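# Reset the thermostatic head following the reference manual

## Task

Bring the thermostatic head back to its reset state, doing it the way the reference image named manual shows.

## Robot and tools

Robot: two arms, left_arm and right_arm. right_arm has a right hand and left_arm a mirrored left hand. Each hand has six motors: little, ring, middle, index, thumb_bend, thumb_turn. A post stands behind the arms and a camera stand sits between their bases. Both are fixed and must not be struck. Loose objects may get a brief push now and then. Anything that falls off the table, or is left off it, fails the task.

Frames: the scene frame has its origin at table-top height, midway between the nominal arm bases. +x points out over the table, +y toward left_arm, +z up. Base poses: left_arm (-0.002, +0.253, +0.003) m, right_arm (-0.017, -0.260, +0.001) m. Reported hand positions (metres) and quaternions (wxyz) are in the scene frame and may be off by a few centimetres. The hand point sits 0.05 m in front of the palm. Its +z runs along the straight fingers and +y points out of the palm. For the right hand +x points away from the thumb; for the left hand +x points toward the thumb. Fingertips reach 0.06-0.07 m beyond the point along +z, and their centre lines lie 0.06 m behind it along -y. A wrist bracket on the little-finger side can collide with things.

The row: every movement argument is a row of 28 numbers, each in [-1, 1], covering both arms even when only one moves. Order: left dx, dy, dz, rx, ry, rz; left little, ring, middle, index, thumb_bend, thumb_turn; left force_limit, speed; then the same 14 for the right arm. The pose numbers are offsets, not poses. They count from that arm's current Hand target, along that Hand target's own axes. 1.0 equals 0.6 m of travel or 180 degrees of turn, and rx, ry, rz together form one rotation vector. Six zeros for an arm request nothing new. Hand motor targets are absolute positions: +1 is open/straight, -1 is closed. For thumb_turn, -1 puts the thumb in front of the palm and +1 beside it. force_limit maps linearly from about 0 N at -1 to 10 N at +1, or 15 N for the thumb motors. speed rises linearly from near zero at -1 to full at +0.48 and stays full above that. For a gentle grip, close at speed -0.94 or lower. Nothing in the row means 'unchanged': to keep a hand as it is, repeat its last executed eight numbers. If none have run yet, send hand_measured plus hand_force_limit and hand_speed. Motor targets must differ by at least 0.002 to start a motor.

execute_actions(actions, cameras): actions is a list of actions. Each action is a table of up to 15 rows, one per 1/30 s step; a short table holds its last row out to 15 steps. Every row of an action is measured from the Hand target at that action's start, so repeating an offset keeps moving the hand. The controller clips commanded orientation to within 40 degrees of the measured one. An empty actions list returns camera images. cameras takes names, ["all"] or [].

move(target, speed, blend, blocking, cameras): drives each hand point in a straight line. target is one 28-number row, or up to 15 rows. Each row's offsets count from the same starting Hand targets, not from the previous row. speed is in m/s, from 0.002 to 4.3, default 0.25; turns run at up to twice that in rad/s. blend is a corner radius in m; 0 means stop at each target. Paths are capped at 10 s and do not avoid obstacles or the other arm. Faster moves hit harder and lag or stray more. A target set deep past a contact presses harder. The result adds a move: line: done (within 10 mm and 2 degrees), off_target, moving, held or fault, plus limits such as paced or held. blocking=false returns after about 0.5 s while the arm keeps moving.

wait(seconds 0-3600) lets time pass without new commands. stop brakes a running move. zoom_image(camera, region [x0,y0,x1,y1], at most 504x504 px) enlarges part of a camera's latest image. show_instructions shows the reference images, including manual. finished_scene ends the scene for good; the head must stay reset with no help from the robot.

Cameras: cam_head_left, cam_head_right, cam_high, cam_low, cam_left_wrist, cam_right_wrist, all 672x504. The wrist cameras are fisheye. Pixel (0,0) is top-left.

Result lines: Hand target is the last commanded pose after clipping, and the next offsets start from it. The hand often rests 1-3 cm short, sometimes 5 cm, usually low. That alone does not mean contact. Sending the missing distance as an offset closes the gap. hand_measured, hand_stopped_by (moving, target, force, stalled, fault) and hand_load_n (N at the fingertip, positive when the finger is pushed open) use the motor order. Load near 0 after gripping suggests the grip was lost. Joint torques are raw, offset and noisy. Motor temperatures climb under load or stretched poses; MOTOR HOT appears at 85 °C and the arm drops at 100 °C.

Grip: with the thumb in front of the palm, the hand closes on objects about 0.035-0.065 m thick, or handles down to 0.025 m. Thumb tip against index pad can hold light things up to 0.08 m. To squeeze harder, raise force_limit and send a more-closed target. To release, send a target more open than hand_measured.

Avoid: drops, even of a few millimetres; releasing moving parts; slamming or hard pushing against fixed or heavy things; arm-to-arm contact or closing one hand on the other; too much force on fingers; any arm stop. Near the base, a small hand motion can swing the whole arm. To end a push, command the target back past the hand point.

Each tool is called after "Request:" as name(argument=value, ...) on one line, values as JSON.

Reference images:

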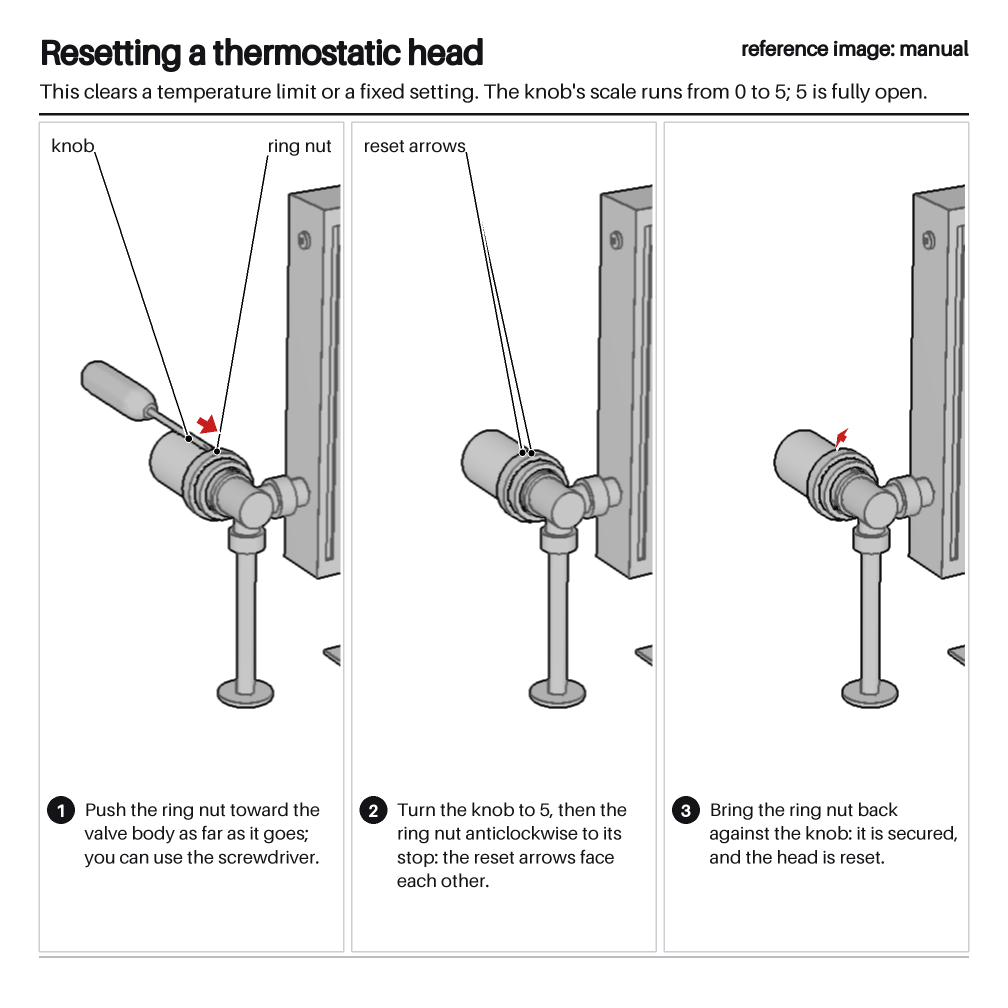

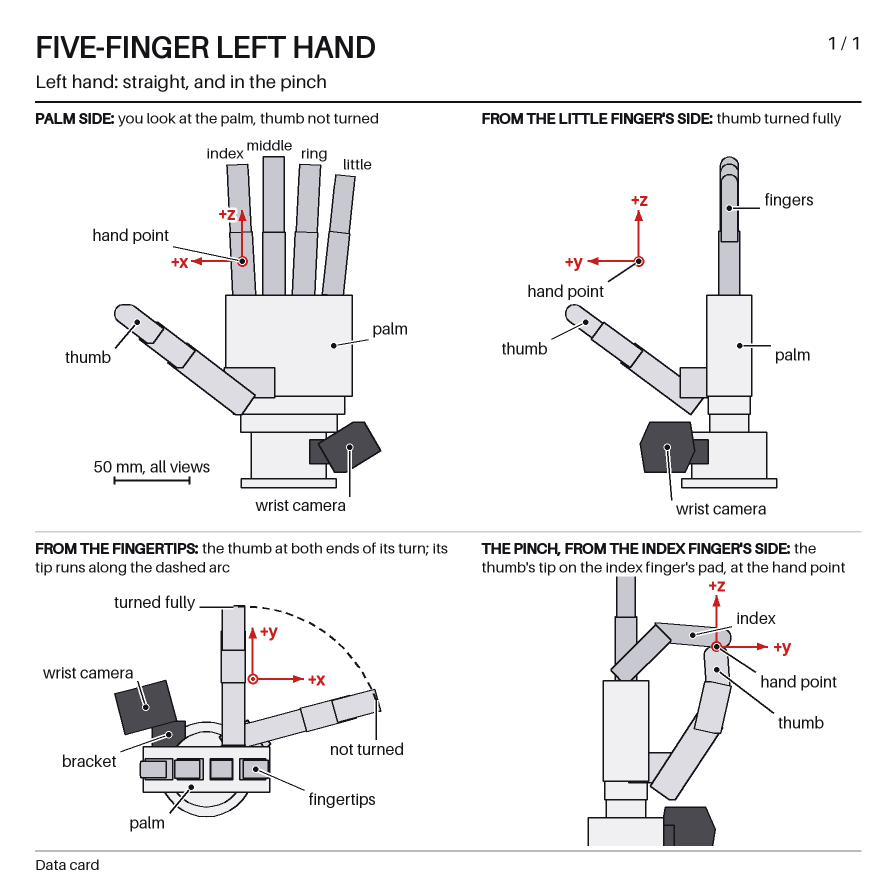

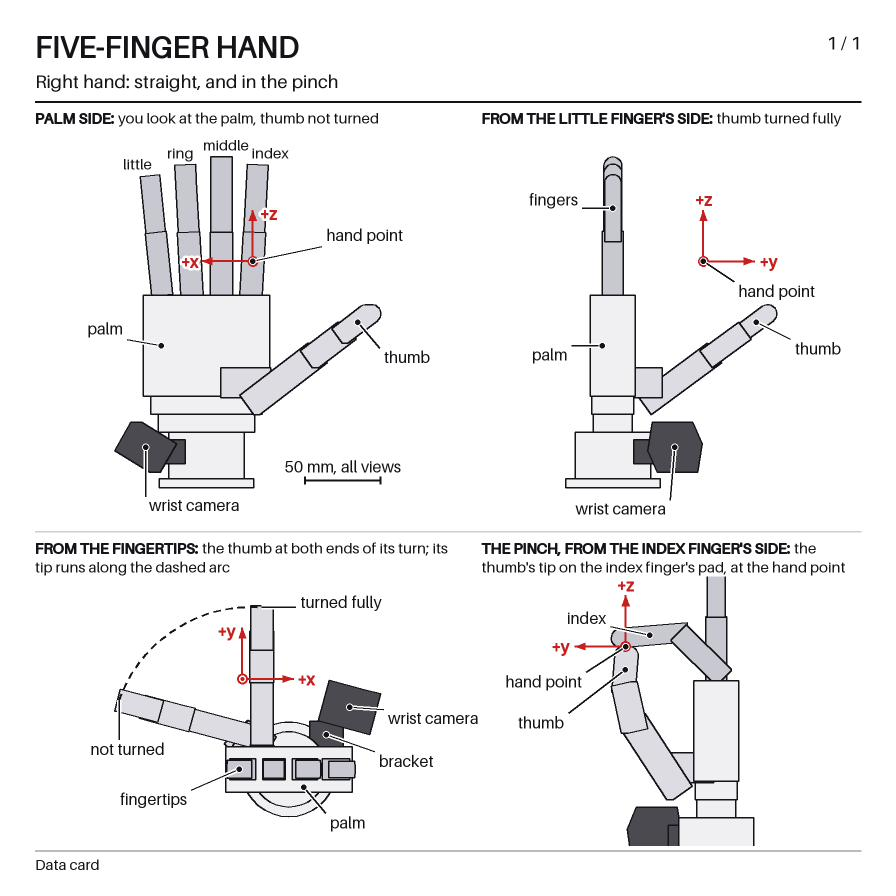

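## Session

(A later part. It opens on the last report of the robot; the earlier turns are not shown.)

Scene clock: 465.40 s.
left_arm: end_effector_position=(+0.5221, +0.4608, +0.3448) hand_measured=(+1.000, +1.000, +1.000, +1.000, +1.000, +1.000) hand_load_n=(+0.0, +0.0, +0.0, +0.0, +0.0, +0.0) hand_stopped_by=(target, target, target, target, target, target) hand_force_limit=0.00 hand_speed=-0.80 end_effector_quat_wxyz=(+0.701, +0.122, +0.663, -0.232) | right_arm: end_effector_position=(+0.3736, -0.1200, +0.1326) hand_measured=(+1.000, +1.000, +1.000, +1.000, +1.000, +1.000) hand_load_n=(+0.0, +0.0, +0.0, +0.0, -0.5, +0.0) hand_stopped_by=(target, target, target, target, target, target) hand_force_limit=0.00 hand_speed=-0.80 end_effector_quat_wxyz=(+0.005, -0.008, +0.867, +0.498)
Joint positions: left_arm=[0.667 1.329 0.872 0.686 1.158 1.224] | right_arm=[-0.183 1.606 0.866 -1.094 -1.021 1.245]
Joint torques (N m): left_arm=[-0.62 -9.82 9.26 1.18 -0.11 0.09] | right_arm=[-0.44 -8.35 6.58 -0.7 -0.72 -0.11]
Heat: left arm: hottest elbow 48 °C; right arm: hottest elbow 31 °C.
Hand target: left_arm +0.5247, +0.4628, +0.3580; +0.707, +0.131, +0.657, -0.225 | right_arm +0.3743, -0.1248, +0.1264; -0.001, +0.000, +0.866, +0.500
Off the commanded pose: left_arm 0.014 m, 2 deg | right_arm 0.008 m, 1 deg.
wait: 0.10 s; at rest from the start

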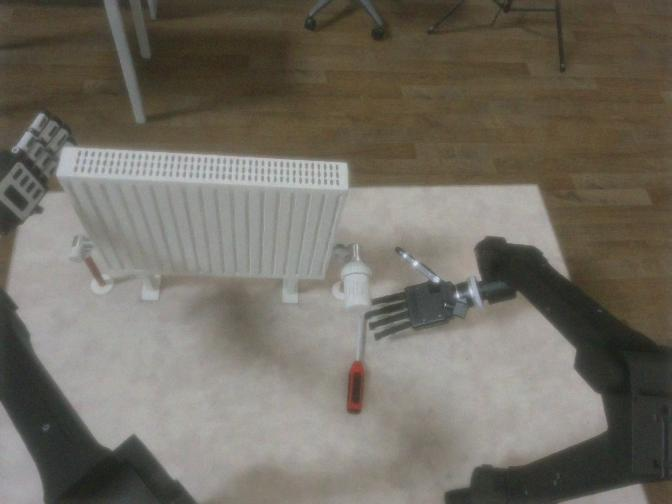

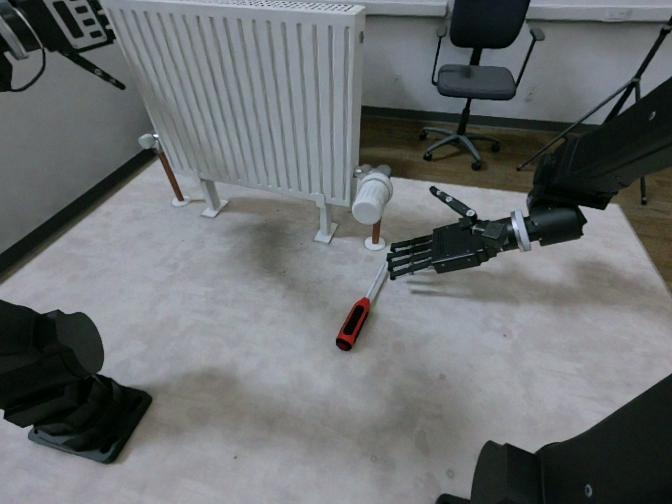

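Request:
move(target=[0,0,0,0,0,0,1,1,1,1,1,1,0,-0.8,0.0033,0.1175,-0.0837,0,0,0,1,1,1,1,1,-1,0,-0.2], cameras=["cam_right_wrist","cam_low","cam_head_right","cam_high"], speed=0.15)

Scene clock: 545.50 s.
left_arm: end_effector_position=(+0.5221, +0.4608, +0.3448) hand_measured=(+1.000, +1.000, +1.000, +1.000, +1.000, +1.000) hand_load_n=(+0.0, +0.0, +0.0, +0.0, +0.5, +0.0) hand_stopped_by=(target, target, target, target, target, target) hand_force_limit=0.00 hand_speed=-0.80 end_effector_quat_wxyz=(+0.701, +0.122, +0.663, -0.232) | right_arm: end_effector_position=(+0.3631, -0.1263, +0.2040) hand_measured=(+1.000, +1.000, +1.000, +1.000, +1.000, -1.000) hand_load_n=(+0.0, +0.0, +0.0, +0.0, +0.0, +0.0) hand_stopped_by=(target, target, target, target, target, target) hand_force_limit=0.00 hand_speed=-0.20 end_effector_quat_wxyz=(-0.014, +0.003, +0.864, +0.503)
Joint positions: left_arm=[0.667 1.329 0.872 0.686 1.158 1.224] | right_arm=[-0.206 1.482 0.941 -1.375 -1.019 1.203]
Joint torques (N m): left_arm=[-0.44 -9.7 9.26 1.07 -0.14 0.11] | right_arm=[-0.67 -8.82 9.88 -0.98 -0.49 -0.09]
Heat: left arm: hottest elbow 48 °C; right arm: hottest elbow 31 °C.
Hand target: left_arm +0.5247, +0.4628, +0.3580; +0.707, +0.131, +0.657, -0.225 | right_arm +0.3724, -0.1330, +0.2124; -0.001, +0.000, +0.866, +0.500
Off the commanded pose: left_arm 0.014 m, 2 deg | right_arm 0.014 m, 2 deg.
move: off_target (right_arm)
cam_right_wrist: T_world_to_cam=[[-0.22187, 0.42099, 0.87951, -0.05231], [0.83391, -0.38554, 0.39491, -0.4406], [0.50534, 0.82105, -0.26554, 0.08583]] pos_world=[0.31244, -0.21832, 0.2428]
Images, in order (width x height): cam_head_right 672x504, cam_high 672x504, cam_low 672x504, cam_right_wrist 672x504.

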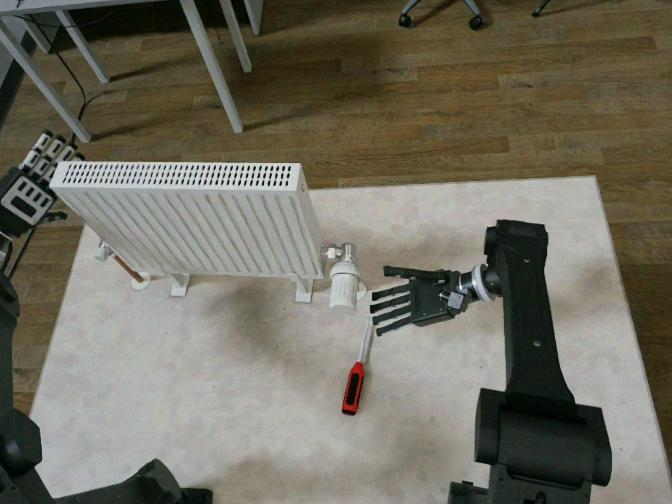

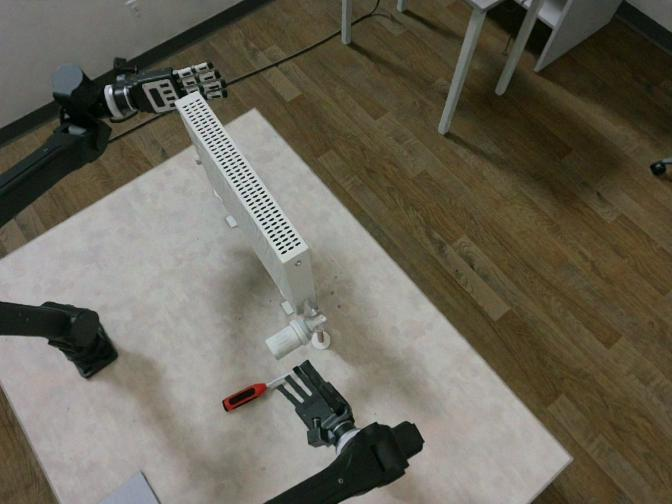

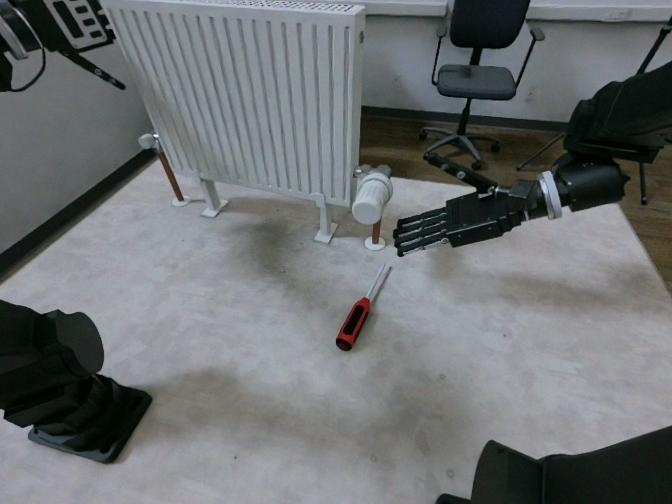

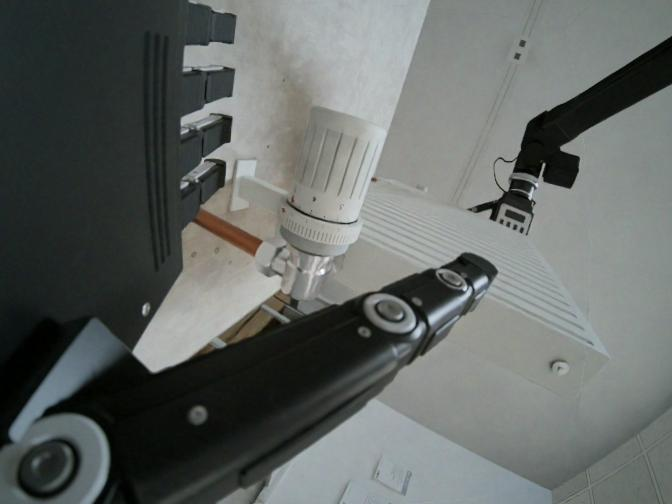

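Request:
zoom_image(camera="cam_right_wrist", region=[260, 90, 400, 310])

Scaled by 2.291 from the camera's image (finer frame: 960x720).

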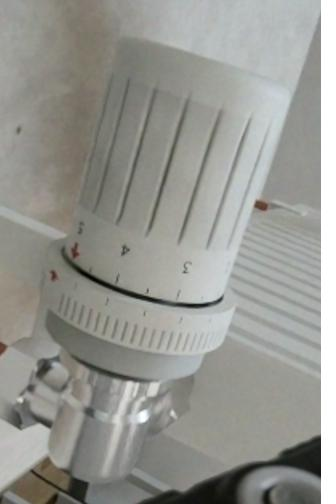

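Request:
move(target=[0,0,0,0,0,0,1,1,1,1,1,1,0,-0.8,-0.0067,0.0289,-0.0187,0,0,0,1,1,1,1,1,-1,0,-0.2], cameras=[], speed=0.1)

Scene clock: 591.10 s.
left_arm: end_effector_position=(+0.5221, +0.4608, +0.3448) hand_measured=(+1.000, +1.000, +1.000, +1.000, +1.000, +1.000) hand_load_n=(+0.0, +0.0, +0.0, +0.0, +0.0, +0.0) hand_stopped_by=(target, target, target, target, target, target) hand_force_limit=0.00 hand_speed=-0.80 end_effector_quat_wxyz=(+0.701, +0.122, +0.663, -0.232) | right_arm: end_effector_position=(+0.3682, -0.1275, +0.2220) hand_measured=(+1.000, +1.000, +1.000, +1.000, +1.000, -1.000) hand_load_n=(+0.0, +0.0, +0.0, +0.0, +0.0, +0.0) hand_stopped_by=(target, target, target, target, target, target) hand_force_limit=0.00 hand_speed=-0.20 end_effector_quat_wxyz=(-0.016, +0.005, +0.864, +0.504)
Joint positions: left_arm=[0.667 1.329 0.872 0.686 1.158 1.224] | right_arm=[-0.206 1.472 0.983 -1.435 -1.019 1.202]
Joint torques (N m): left_arm=[-0.5 -9.64 9.25 1.11 -0.12 0.11] | right_arm=[-0.62 -9.52 10.09 -1.07 -0.49 -0.11]
Motor temperatures (°C): left_arm=[27 32 49 26 30 27] | right_arm=[27 30 34 25 28 28]
Heat: left arm: hottest elbow 49 °C; right arm: hottest elbow 34 °C.
Hand target: left_arm +0.5247, +0.4628, +0.3580; +0.707, +0.131, +0.657, -0.225 | right_arm +0.3766, -0.1342, +0.2332; -0.001, +0.000, +0.866, +0.500
Off the commanded pose: left_arm 0.014 m, 2 deg | right_arm 0.015 m, 2 deg.
move: off_target (right_arm)

Request:
move(target=[0,0,0,0,0,0,1,1,1,1,1,1,0,-0.8,-0.0067,0.004,0.1,0,0,0,1,1,1,1,1,-1,0,-0.2], cameras=["cam_right_wrist","cam_low","cam_head_right","cam_high"], speed=0.06)

Scene clock: 600.87 s.
left_arm: end_effector_position=(+0.5221, +0.4608, +0.3448) hand_measured=(+1.000, +1.000, +1.000, +1.000, +1.000, +1.000) hand_load_n=(+0.0, +0.0, +0.0, +0.0, +0.0, +0.0) hand_stopped_by=(target, target, target, target, target, target) hand_force_limit=0.00 hand_speed=-0.80 end_effector_quat_wxyz=(+0.701, +0.122, +0.663, -0.232) | right_arm: end_effector_position=(+0.3830, -0.0858, +0.2038) hand_measured=(+1.000, +1.000, +1.000, +1.000, +1.000, -1.000) hand_load_n=(+0.0, +0.0, +0.0, +0.0, +0.0, +0.0) hand_stopped_by=(target, target, target, target, target, target) hand_force_limit=0.00 hand_speed=-0.20 end_effector_quat_wxyz=(-0.002, +0.004, +0.866, +0.500)
Joint positions: left_arm=[0.667 1.329 0.872 0.686 1.158 1.224] | right_arm=[-0.088 1.461 0.932 -1.151 -1.044 1.454]
Joint torques (N m): left_arm=[-0.56 -9.82 9.26 1.1 -0.12 0.1] | right_arm=[1.85 -9.88 7.43 0.27 -0.71 0.14]
Heat: left arm: hottest elbow 49 °C; right arm: hottest elbow 34 °C.
Hand target: left_arm +0.5247, +0.4628, +0.3580; +0.707, +0.131, +0.657, -0.225 | right_arm +0.3804, -0.0809, +0.2051; -0.001, +0.000, +0.866, +0.500
Off the commanded pose: left_arm 0.014 m, 2 deg | right_arm 0.006 m, 0 deg.
move: done
cam_right_wrist: T_world_to_cam=[[-0.23345, 0.42982, 0.87221, -0.05808], [0.82078, -0.39385, 0.41377, -0.44112], [0.52137, 0.81249, -0.26084, 0.03466]] pos_world=[0.33043, -0.17693, 0.24222]
Images, in order (width x height): cam_head_right 672x504, cam_high 672x504, cam_low 672x504, cam_right_wrist 672x504.

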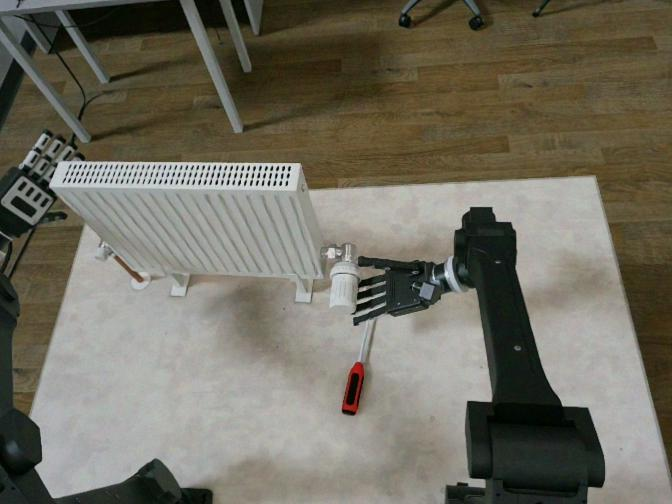

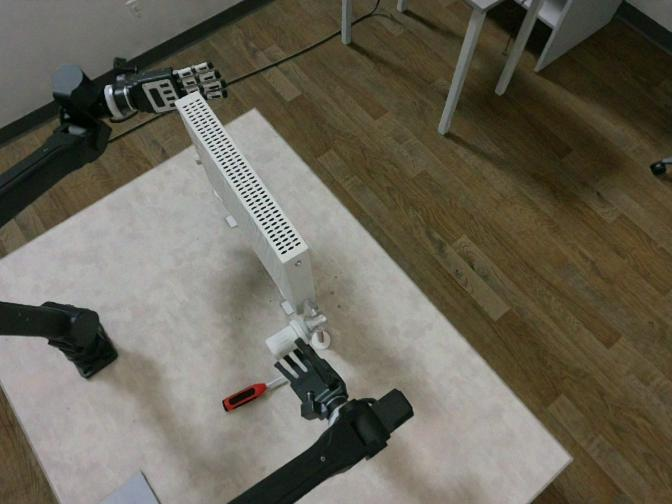

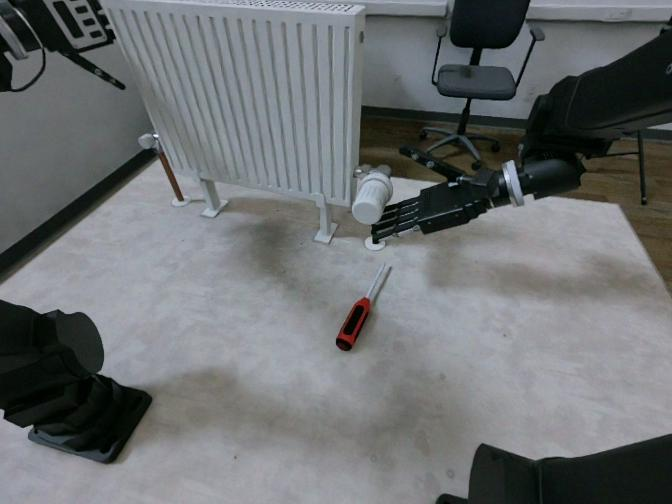

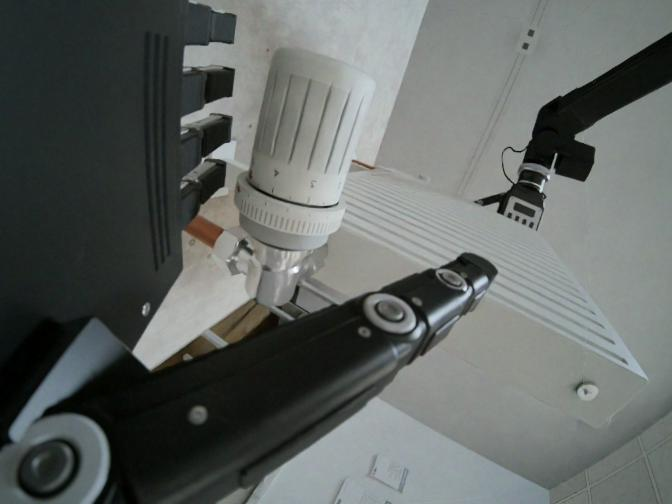

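Request:
move(target=[[0,0,0,0,0,0,1,1,1,1,1,1,0,-0.8,0.0217,0,0,0,0,0,1,1,1,1,1,-1,0,-0.2],[0,0,0,0,0,0,1,1,1,1,1,1,0,-0.8,0.0217,0,0.0717,0,0,0,1,1,1,1,1,-1,0,-0.2]], blend=[0.01,0], cameras=["cam_right_wrist","cam_low","cam_head_right","cam_high"], speed=0.05)

Scene clock: 613.10 s.
left_arm: end_effector_position=(+0.5221, +0.4608, +0.3448) hand_measured=(+1.000, +1.000, +1.000, +1.000, +1.000, +1.000) hand_load_n=(+0.0, +0.0, +0.0, +0.0, +0.0, +0.0) hand_stopped_by=(target, target, target, target, target, target) hand_force_limit=0.00 hand_speed=-0.80 end_effector_quat_wxyz=(+0.701, +0.122, +0.663, -0.232) | right_arm: end_effector_position=(+0.3704, -0.0484, +0.1829) hand_measured=(+1.000, +1.000, +1.000, +1.000, +1.000, -1.000) hand_load_n=(+0.0, +0.0, +0.0, +0.0, +0.0, +0.0) hand_stopped_by=(target, target, target, target, target, target) hand_force_limit=0.00 hand_speed=-0.20 end_effector_quat_wxyz=(-0.002, +0.005, +0.866, +0.501)
Joint positions: left_arm=[0.667 1.329 0.872 0.686 1.158 1.224] | right_arm=[0.015 1.427 0.832 -0.906 -1.047 1.66]
Joint torques (N m): left_arm=[-0.38 -9.93 9.25 1.14 -0.11 0.1] | right_arm=[1.85 -9.41 7.34 0.65 -0.63 0.13]
Heat: left arm: hottest elbow 49 °C; right arm: hottest elbow 34 °C.
Hand target: left_arm +0.5247, +0.4628, +0.3580; +0.707, +0.131, +0.657, -0.225 | right_arm +0.3674, -0.0437, +0.1837; -0.001, +0.000, +0.866, +0.500
Off the commanded pose: left_arm 0.014 m, 2 deg | right_arm 0.006 m, 1 deg.
move: done; blend cut to 0.0065 m at target 1
cam_right_wrist: T_world_to_cam=[[-0.23299, 0.42938, 0.87255, -0.05909], [0.82053, -0.39478, 0.41337, -0.40724], [0.52196, 0.81227, -0.26034, 0.00509]] pos_world=[0.31773, -0.13954, 0.22122]
Images, in order (width x height): cam_head_right 672x504, cam_high 672x504, cam_low 672x504, cam_right_wrist 672x504.

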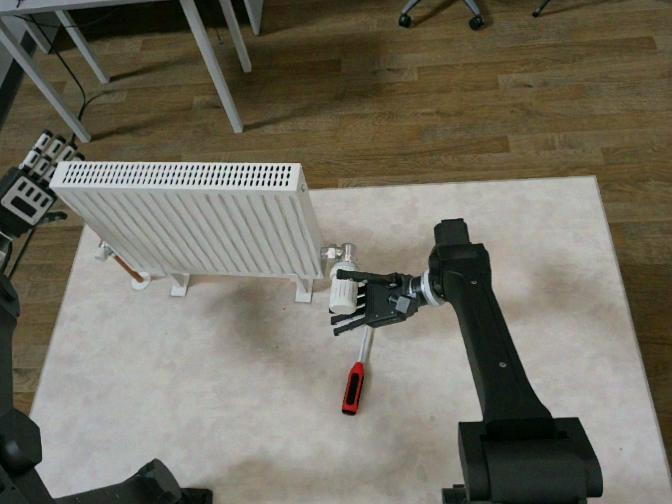

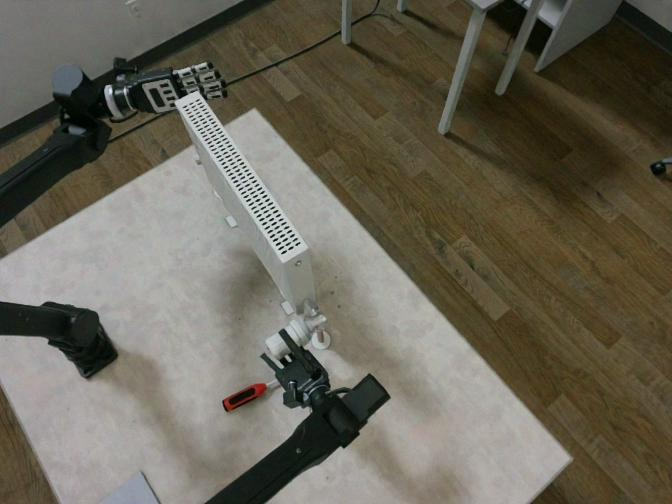

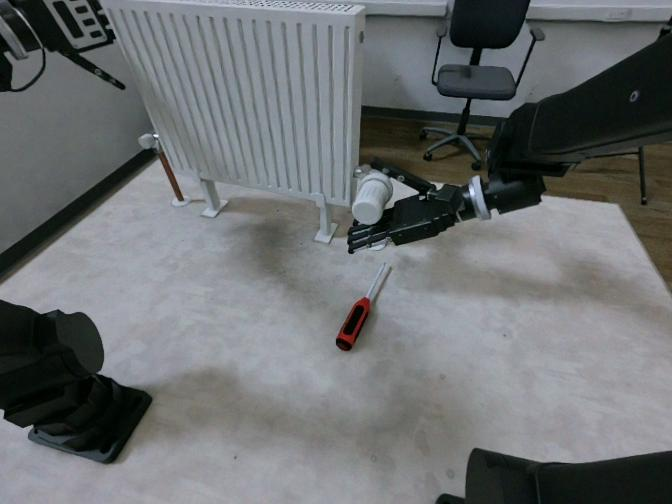

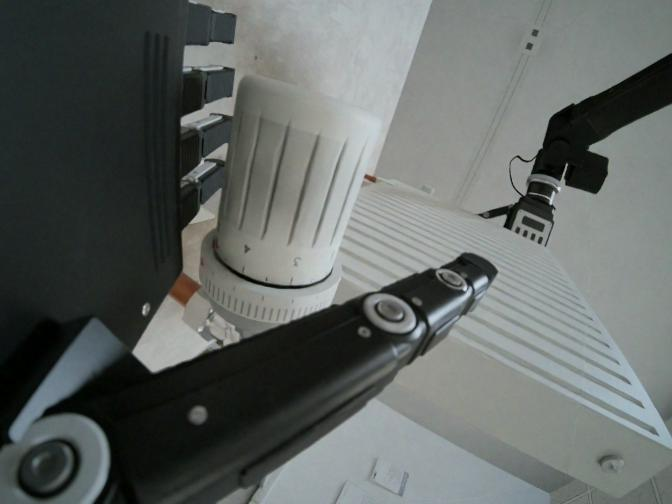

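Request:
move(target=[[0,0,0,0,0,0,1,1,1,1,1,1,0,-0.8,0,0.012,0,0,0,0,0.6,0.6,0.0,0.0,1,-1,-0.6,-0.85]], cameras=["cam_right_wrist","cam_low","cam_head_right","cam_high"], speed=0.05)

Scene clock: 643.40 s.
left_arm: end_effector_position=(+0.5221, +0.4608, +0.3448) hand_measured=(+1.000, +1.000, +1.000, +1.000, +1.000, +1.000) hand_load_n=(+0.0, +0.0, +0.0, +0.0, +0.0, +0.0) hand_stopped_by=(target, target, target, target, target, target) hand_force_limit=0.00 hand_speed=-0.80 end_effector_quat_wxyz=(+0.701, +0.122, +0.663, -0.232) | right_arm: end_effector_position=(+0.3692, -0.0447, +0.1848) hand_measured=(+0.600, +0.600, +0.320, +0.292, +1.000, -1.000) hand_load_n=(+0.0, +0.0, +0.0, +1.5, +0.0, +0.0) hand_stopped_by=(target, target, force, force, target, target) hand_force_limit=-0.60 hand_speed=-0.85 end_effector_quat_wxyz=(-0.005, +0.009, +0.869, +0.496)
Joint positions: left_arm=[0.667 1.329 0.872 0.686 1.158 1.224] | right_arm=[0.027 1.412 0.831 -0.903 -1.035 1.693]
Joint torques (N m): left_arm=[-0.62 -9.64 9.22 1.09 -0.12 0.1] | right_arm=[1.61 -9.05 7.88 0.55 -1.05 -0.01]
Heat: left arm: hottest elbow 49 °C; right arm: hottest elbow 33 °C.
Hand target: left_arm +0.5247, +0.4628, +0.3580; +0.707, +0.131, +0.657, -0.225 | right_arm +0.3673, -0.0401, +0.1900; -0.001, +0.000, +0.866, +0.500
Off the commanded pose: left_arm 0.014 m, 2 deg | right_arm 0.007 m, 1 deg.
move: done
cam_right_wrist: T_world_to_cam=[[-0.2217, 0.44034, 0.87003, -0.06581], [0.82318, -0.39376, 0.40905, -0.4057], [0.5227, 0.80688, -0.27519, 0.00542]] pos_world=[0.31654, -0.13514, 0.2247]
Images, in order (width x height): cam_head_right 672x504, cam_high 672x504, cam_low 672x504, cam_right_wrist 672x504.

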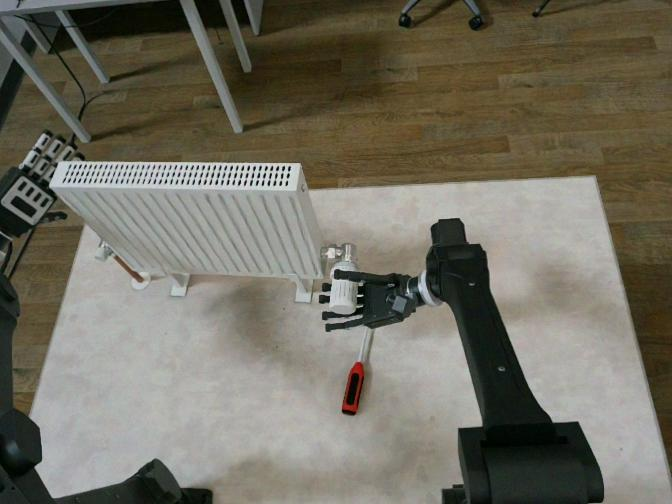

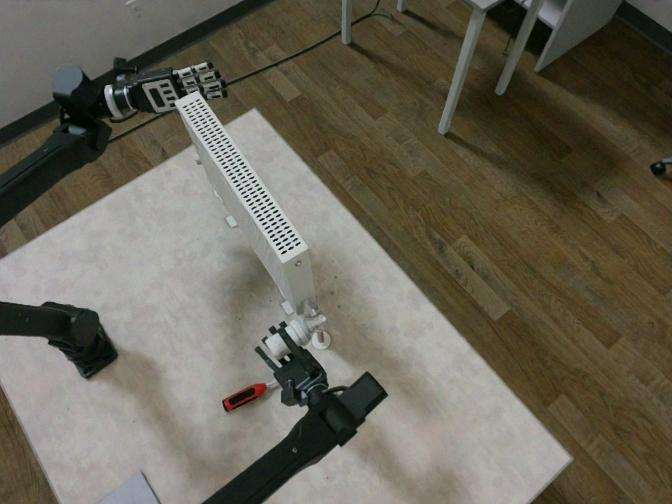

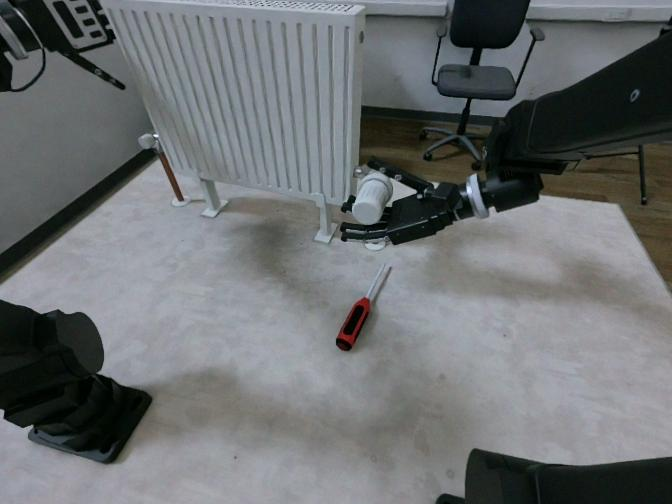

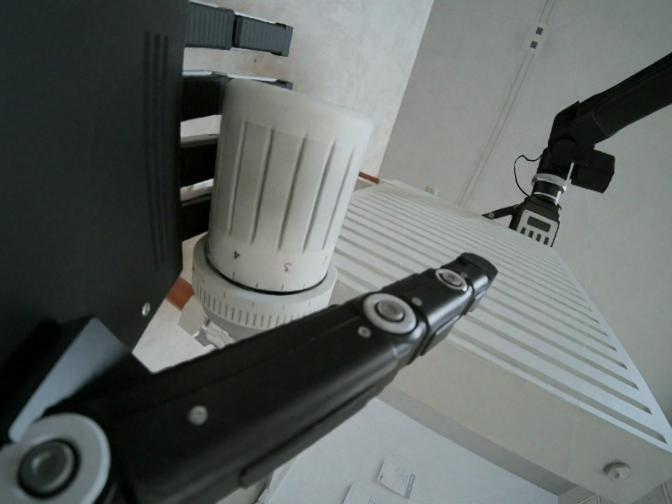

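Request:
move(target=[[0,0,0,0,0,0,1,1,1,1,1,1,0,-0.8,0,0,0,0,0,0,0.6,0.6,0.36,0.32,1,-1,-0.6,-0.85],[0,0,0,0,0,0,1,1,1,1,1,1,0,-0.8,-0.0233,0,0,0,0,0,0.6,0.6,0.36,0.32,1,-1,-0.6,-0.85]], cameras=["cam_right_wrist","cam_low","cam_head_right"], speed=0.03)

Request:
zoom_image(camera="cam_right_wrist", region=[170, 70, 400, 360])

Scene clock: 658.23 s.
left_arm: end_effector_position=(+0.5221, +0.4608, +0.3448) hand_measured=(+1.000, +1.000, +1.000, +1.000, +1.000, +1.000) hand_load_n=(+0.0, +0.0, +0.0, +0.0, +0.0, +0.0) hand_stopped_by=(target, target, target, target, target, target) hand_force_limit=0.00 hand_speed=-0.80 end_effector_quat_wxyz=(+0.701, +0.122, +0.663, -0.232) | right_arm: end_effector_position=(+0.3694, -0.0442, +0.1835) hand_measured=(+0.600, +0.600, +0.360, +0.320, +1.000, -1.000) hand_load_n=(+0.0, +0.0, +0.0, +0.0, +0.0, +0.0) hand_stopped_by=(target, target, target, target, target, target) hand_force_limit=-0.60 hand_speed=-0.85 end_effector_quat_wxyz=(-0.009, +0.011, +0.866, +0.499)
Joint positions: left_arm=[0.667 1.329 0.872 0.686 1.158 1.224] | right_arm=[0.027 1.42 0.831 -0.903 -1.044 1.693]
Joint torques (N m): left_arm=[-0.44 -9.52 9.29 1.09 -0.12 0.12] | right_arm=[1.38 -6.89 10.69 0.31 -0.74 -0.08]
Heat: left arm: hottest elbow 49 °C; right arm: hottest elbow 34 °C.
Hand target: left_arm +0.5247, +0.4628, +0.3580; +0.707, +0.131, +0.657, -0.225 | right_arm +0.3813, -0.0401, +0.1899; -0.001, +0.000, +0.866, +0.500
Off the commanded pose: left_arm 0.014 m, 2 deg | right_arm 0.014 m, 2 deg.
move: off_target (right_arm)
cam_right_wrist: T_world_to_cam=[[-0.21427, 0.43293, 0.87559, -0.069], [0.82693, -0.3967, 0.39851, -0.40477], [0.51987, 0.80945, -0.273, 0.00536]] pos_world=[0.31715, -0.13504, 0.22319]
Images, in order (width x height): cam_head_right 672x504, cam_low 672x504, cam_right_wrist 672x504.

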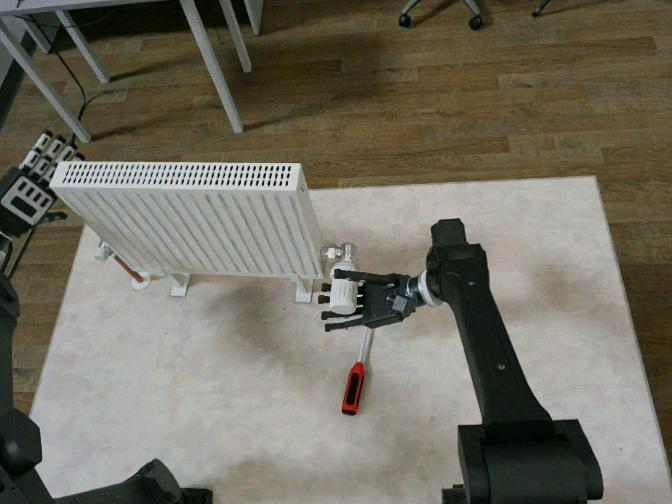

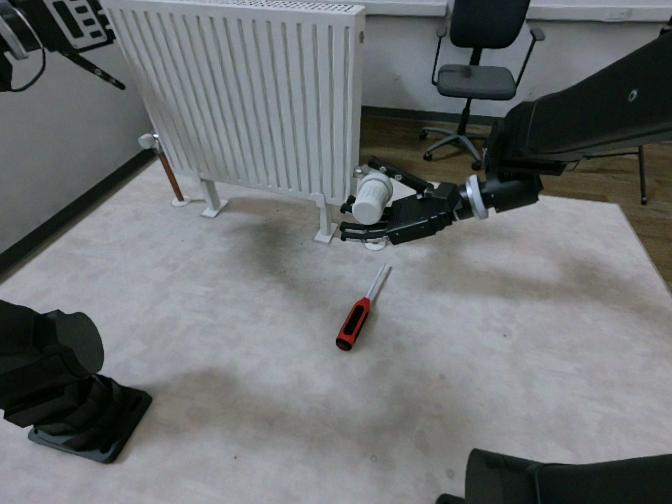

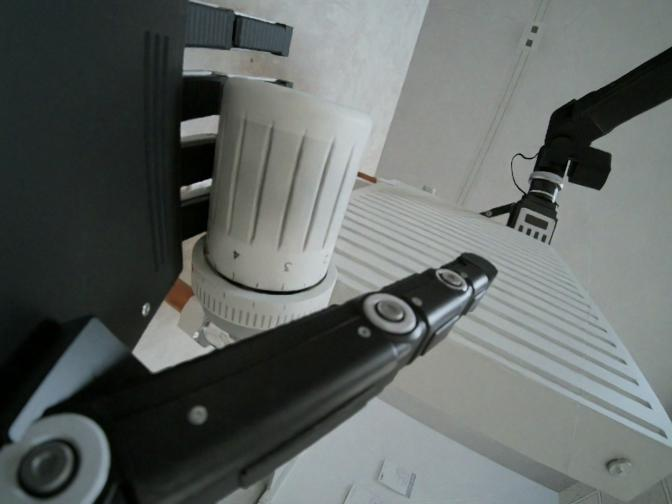

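Scaled by 1.738 from the camera's image (finer frame: 960x720).

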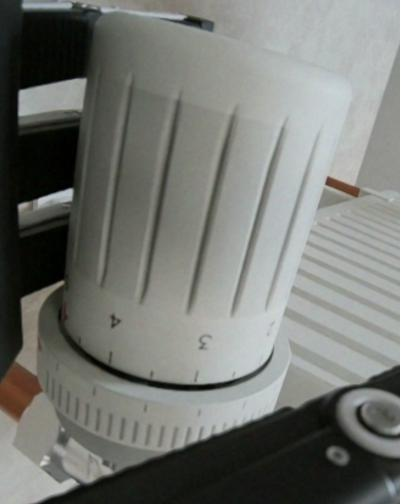

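Request:
move(target=[[0,0,0,0,0,0,1,1,1,1,1,1,0,-0.8,-0.015,0,0,0,0,0,0.6,0.6,0.36,0.32,1,-1,-0.6,-0.85]], cameras=["cam_right_wrist"], speed=0.03)

Request:
zoom_image(camera="cam_right_wrist", region=[170, 70, 400, 360])

Scene clock: 671.83 s.
left_arm: end_effector_position=(+0.5221, +0.4608, +0.3448) hand_measured=(+1.000, +1.000, +1.000, +1.000, +1.000, +1.000) hand_load_n=(+0.0, +0.5, +0.0, +0.0, +0.0, +0.0) hand_stopped_by=(target, target, target, target, target, target) hand_force_limit=0.00 hand_speed=-0.80 end_effector_quat_wxyz=(+0.701, +0.122, +0.663, -0.232) | right_arm: end_effector_position=(+0.3727, -0.0436, +0.1816) hand_measured=(+0.600, +0.600, +0.360, +0.320, +1.000, -1.000) hand_load_n=(+0.0, +0.0, +0.5, +0.0, +0.0, +0.0) hand_stopped_by=(target, target, target, target, target, target) hand_force_limit=-0.60 hand_speed=-0.85 end_effector_quat_wxyz=(-0.012, +0.011, +0.865, +0.501)
Joint positions: left_arm=[0.667 1.329 0.872 0.686 1.158 1.224] | right_arm=[0.027 1.438 0.84 -0.905 -1.05 1.686]
Joint torques (N m): left_arm=[-0.32 -9.58 9.18 1.06 -0.12 0.1] | right_arm=[1.03 -6.71 11.78 0.24 -0.53 -0.03]
Heat: left arm: hottest elbow 50 °C; right arm: hottest elbow 35 °C.
Hand target: left_arm +0.5247, +0.4628, +0.3580; +0.707, +0.131, +0.657, -0.225 | right_arm +0.3903, -0.0401, +0.1900; -0.001, +0.000, +0.866, +0.500
Off the commanded pose: left_arm 0.014 m, 2 deg | right_arm 0.020 m, 2 deg.
move: off_target (right_arm)
cam_right_wrist: T_world_to_cam=[[-0.21179, 0.42725, 0.87898, -0.06866], [0.83022, -0.39586, 0.39246, -0.40656], [0.51563, 0.81287, -0.27087, 0.00397]] pos_world=[0.32095, -0.13484, 0.22099]

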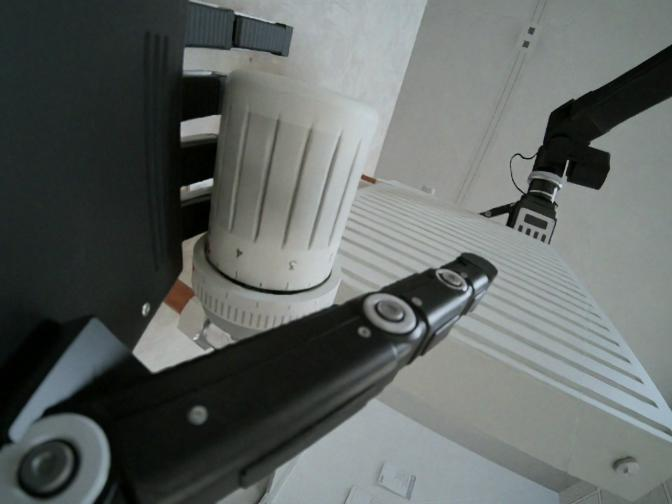

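Scaled by 1.738 from the camera's image (finer frame: 960x720).

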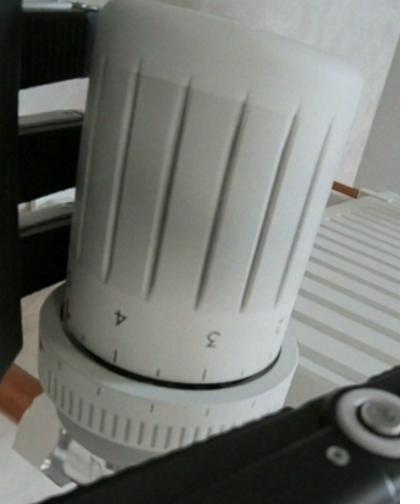

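Request:
move(target=[[0,0,0,0,0,0,1,1,1,1,1,1,0,-0.8,-0.012,0,0,0,0,0,0.6,0.6,0.36,0.32,1,-1,-0.6,-0.85]], cameras=["cam_right_wrist"], speed=0.03)

Request:
zoom_image(camera="cam_right_wrist", region=[170, 70, 400, 360])

Scene clock: 683.93 s.
left_arm: end_effector_position=(+0.5221, +0.4608, +0.3448) hand_measured=(+1.000, +1.000, +1.000, +1.000, +1.000, +1.000) hand_load_n=(-0.5, +0.0, +0.0, +0.0, +0.0, +0.0) hand_stopped_by=(target, target, target, target, target, target) hand_force_limit=0.00 hand_speed=-0.80 end_effector_quat_wxyz=(+0.701, +0.122, +0.663, -0.232) | right_arm: end_effector_position=(+0.3827, -0.0430, +0.1804) hand_measured=(+0.600, +0.600, +0.360, +0.320, +1.000, -1.000) hand_load_n=(+0.0, +0.0, +0.0, +0.5, +0.0, +0.0) hand_stopped_by=(target, target, target, target, target, target) hand_force_limit=-0.60 hand_speed=-0.85 end_effector_quat_wxyz=(-0.013, +0.010, +0.867, +0.499)
Joint positions: left_arm=[0.667 1.329 0.872 0.686 1.158 1.224] | right_arm=[0.028 1.465 0.87 -0.912 -1.044 1.683]
Joint torques (N m): left_arm=[-0.32 -9.64 9.25 1.06 -0.13 0.11] | right_arm=[1.14 -7.94 11.02 0.32 -0.76 0.01]
Heat: left arm: hottest elbow 50 °C; right arm: hottest elbow 36 °C.
Hand target: left_arm +0.5247, +0.4628, +0.3580; +0.707, +0.131, +0.657, -0.225 | right_arm +0.3976, -0.0401, +0.1900; -0.001, +0.000, +0.866, +0.500
Off the commanded pose: left_arm 0.014 m, 2 deg | right_arm 0.018 m, 2 deg.
move: off_target (right_arm)
cam_right_wrist: T_world_to_cam=[[-0.21128, 0.4323, 0.87663, -0.06531], [0.83177, -0.39151, 0.39354, -0.4148], [0.51333, 0.8123, -0.27686, -0.00004]] pos_world=[0.33125, -0.13413, 0.22048]

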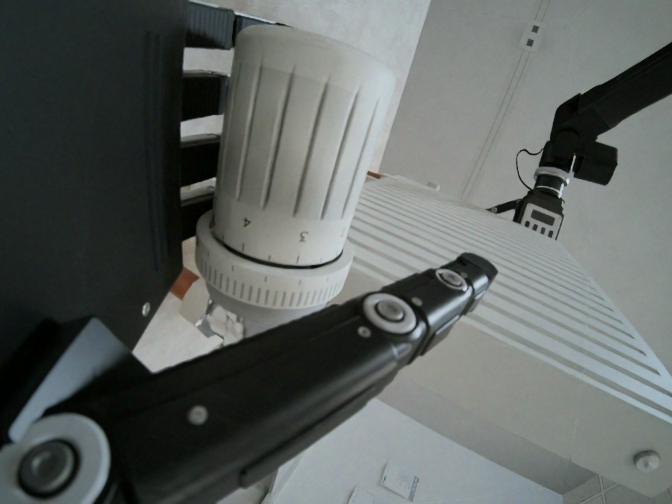

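Scaled by 1.738 from the camera's image (finer frame: 960x720).

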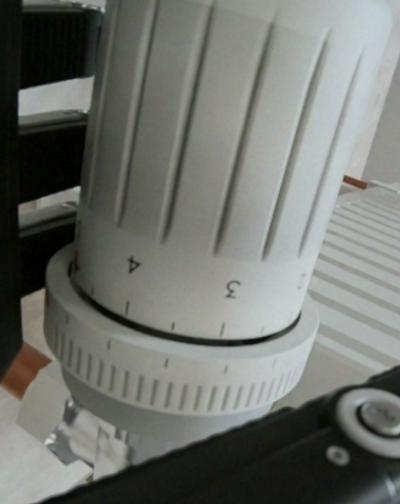

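Request:
move(target=[[0,0,0,0,0,0,1,1,1,1,1,1,0,-0.8,-0.01,0,0,0,0,0,0.6,0.6,0.36,0.32,1,-1,-0.6,-0.85]], cameras=["cam_right_wrist"], speed=0.03)

Request:
zoom_image(camera="cam_right_wrist", region=[170, 70, 400, 360])

Scene clock: 693.10 s.
left_arm: end_effector_position=(+0.5221, +0.4608, +0.3448) hand_measured=(+1.000, +1.000, +1.000, +1.000, +1.000, +1.000) hand_load_n=(+0.0, +0.0, +0.0, +0.0, +0.0, +0.0) hand_stopped_by=(target, target, target, target, target, target) hand_force_limit=0.00 hand_speed=-0.80 end_effector_quat_wxyz=(+0.701, +0.122, +0.663, -0.232) | right_arm: end_effector_position=(+0.3885, -0.0427, +0.1805) hand_measured=(+0.600, +0.600, +0.360, +0.320, +1.000, -1.000) hand_load_n=(+0.0, +0.0, +0.0, +0.0, -0.5, +0.0) hand_stopped_by=(target, target, target, target, target, target) hand_force_limit=-0.60 hand_speed=-0.85 end_effector_quat_wxyz=(-0.013, +0.010, +0.867, +0.499)
Joint positions: left_arm=[0.667 1.329 0.872 0.686 1.158 1.224] | right_arm=[0.028 1.479 0.885 -0.912 -1.044 1.683]
Joint torques (N m): left_arm=[-0.56 -9.7 9.22 1.13 -0.12 0.1] | right_arm=[0.91 -8.23 11.12 0.17 -0.75 -0.04]
Heat: left arm: hottest elbow 50 °C; right arm: hottest elbow 37 °C.
Hand target: left_arm +0.5247, +0.4628, +0.3580; +0.707, +0.131, +0.657, -0.225 | right_arm +0.4036, -0.0401, +0.1900; -0.001, +0.000, +0.866, +0.500
Off the commanded pose: left_arm 0.014 m, 2 deg | right_arm 0.018 m, 2 deg.
move: off_target (right_arm)
cam_right_wrist: T_world_to_cam=[[-0.21258, 0.43225, 0.87634, -0.06374], [0.8312, -0.39153, 0.39474, -0.4195], [0.51374, 0.81232, -0.27605, -0.00352]] pos_world=[0.33695, -0.13383, 0.22048]

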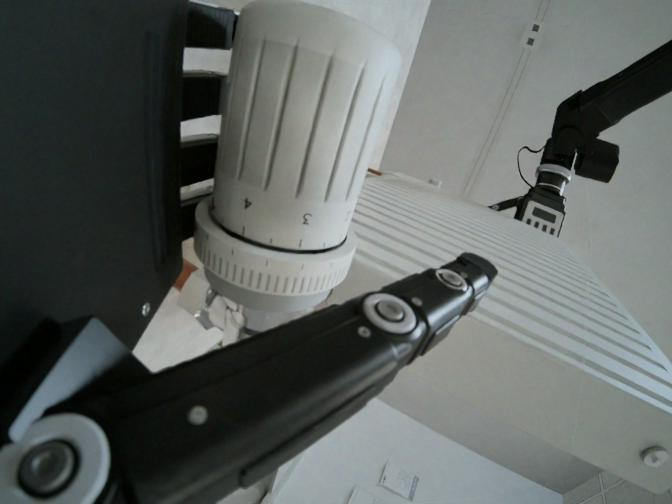

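Scaled by 1.738 from the camera's image (finer frame: 960x720).

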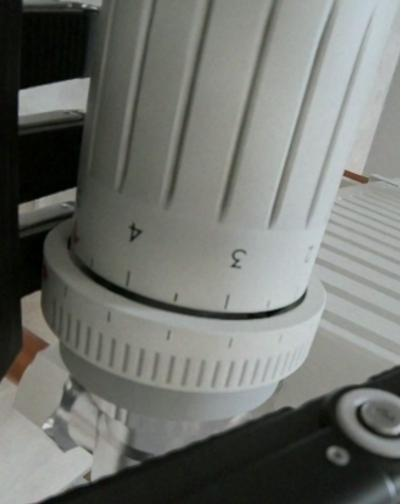

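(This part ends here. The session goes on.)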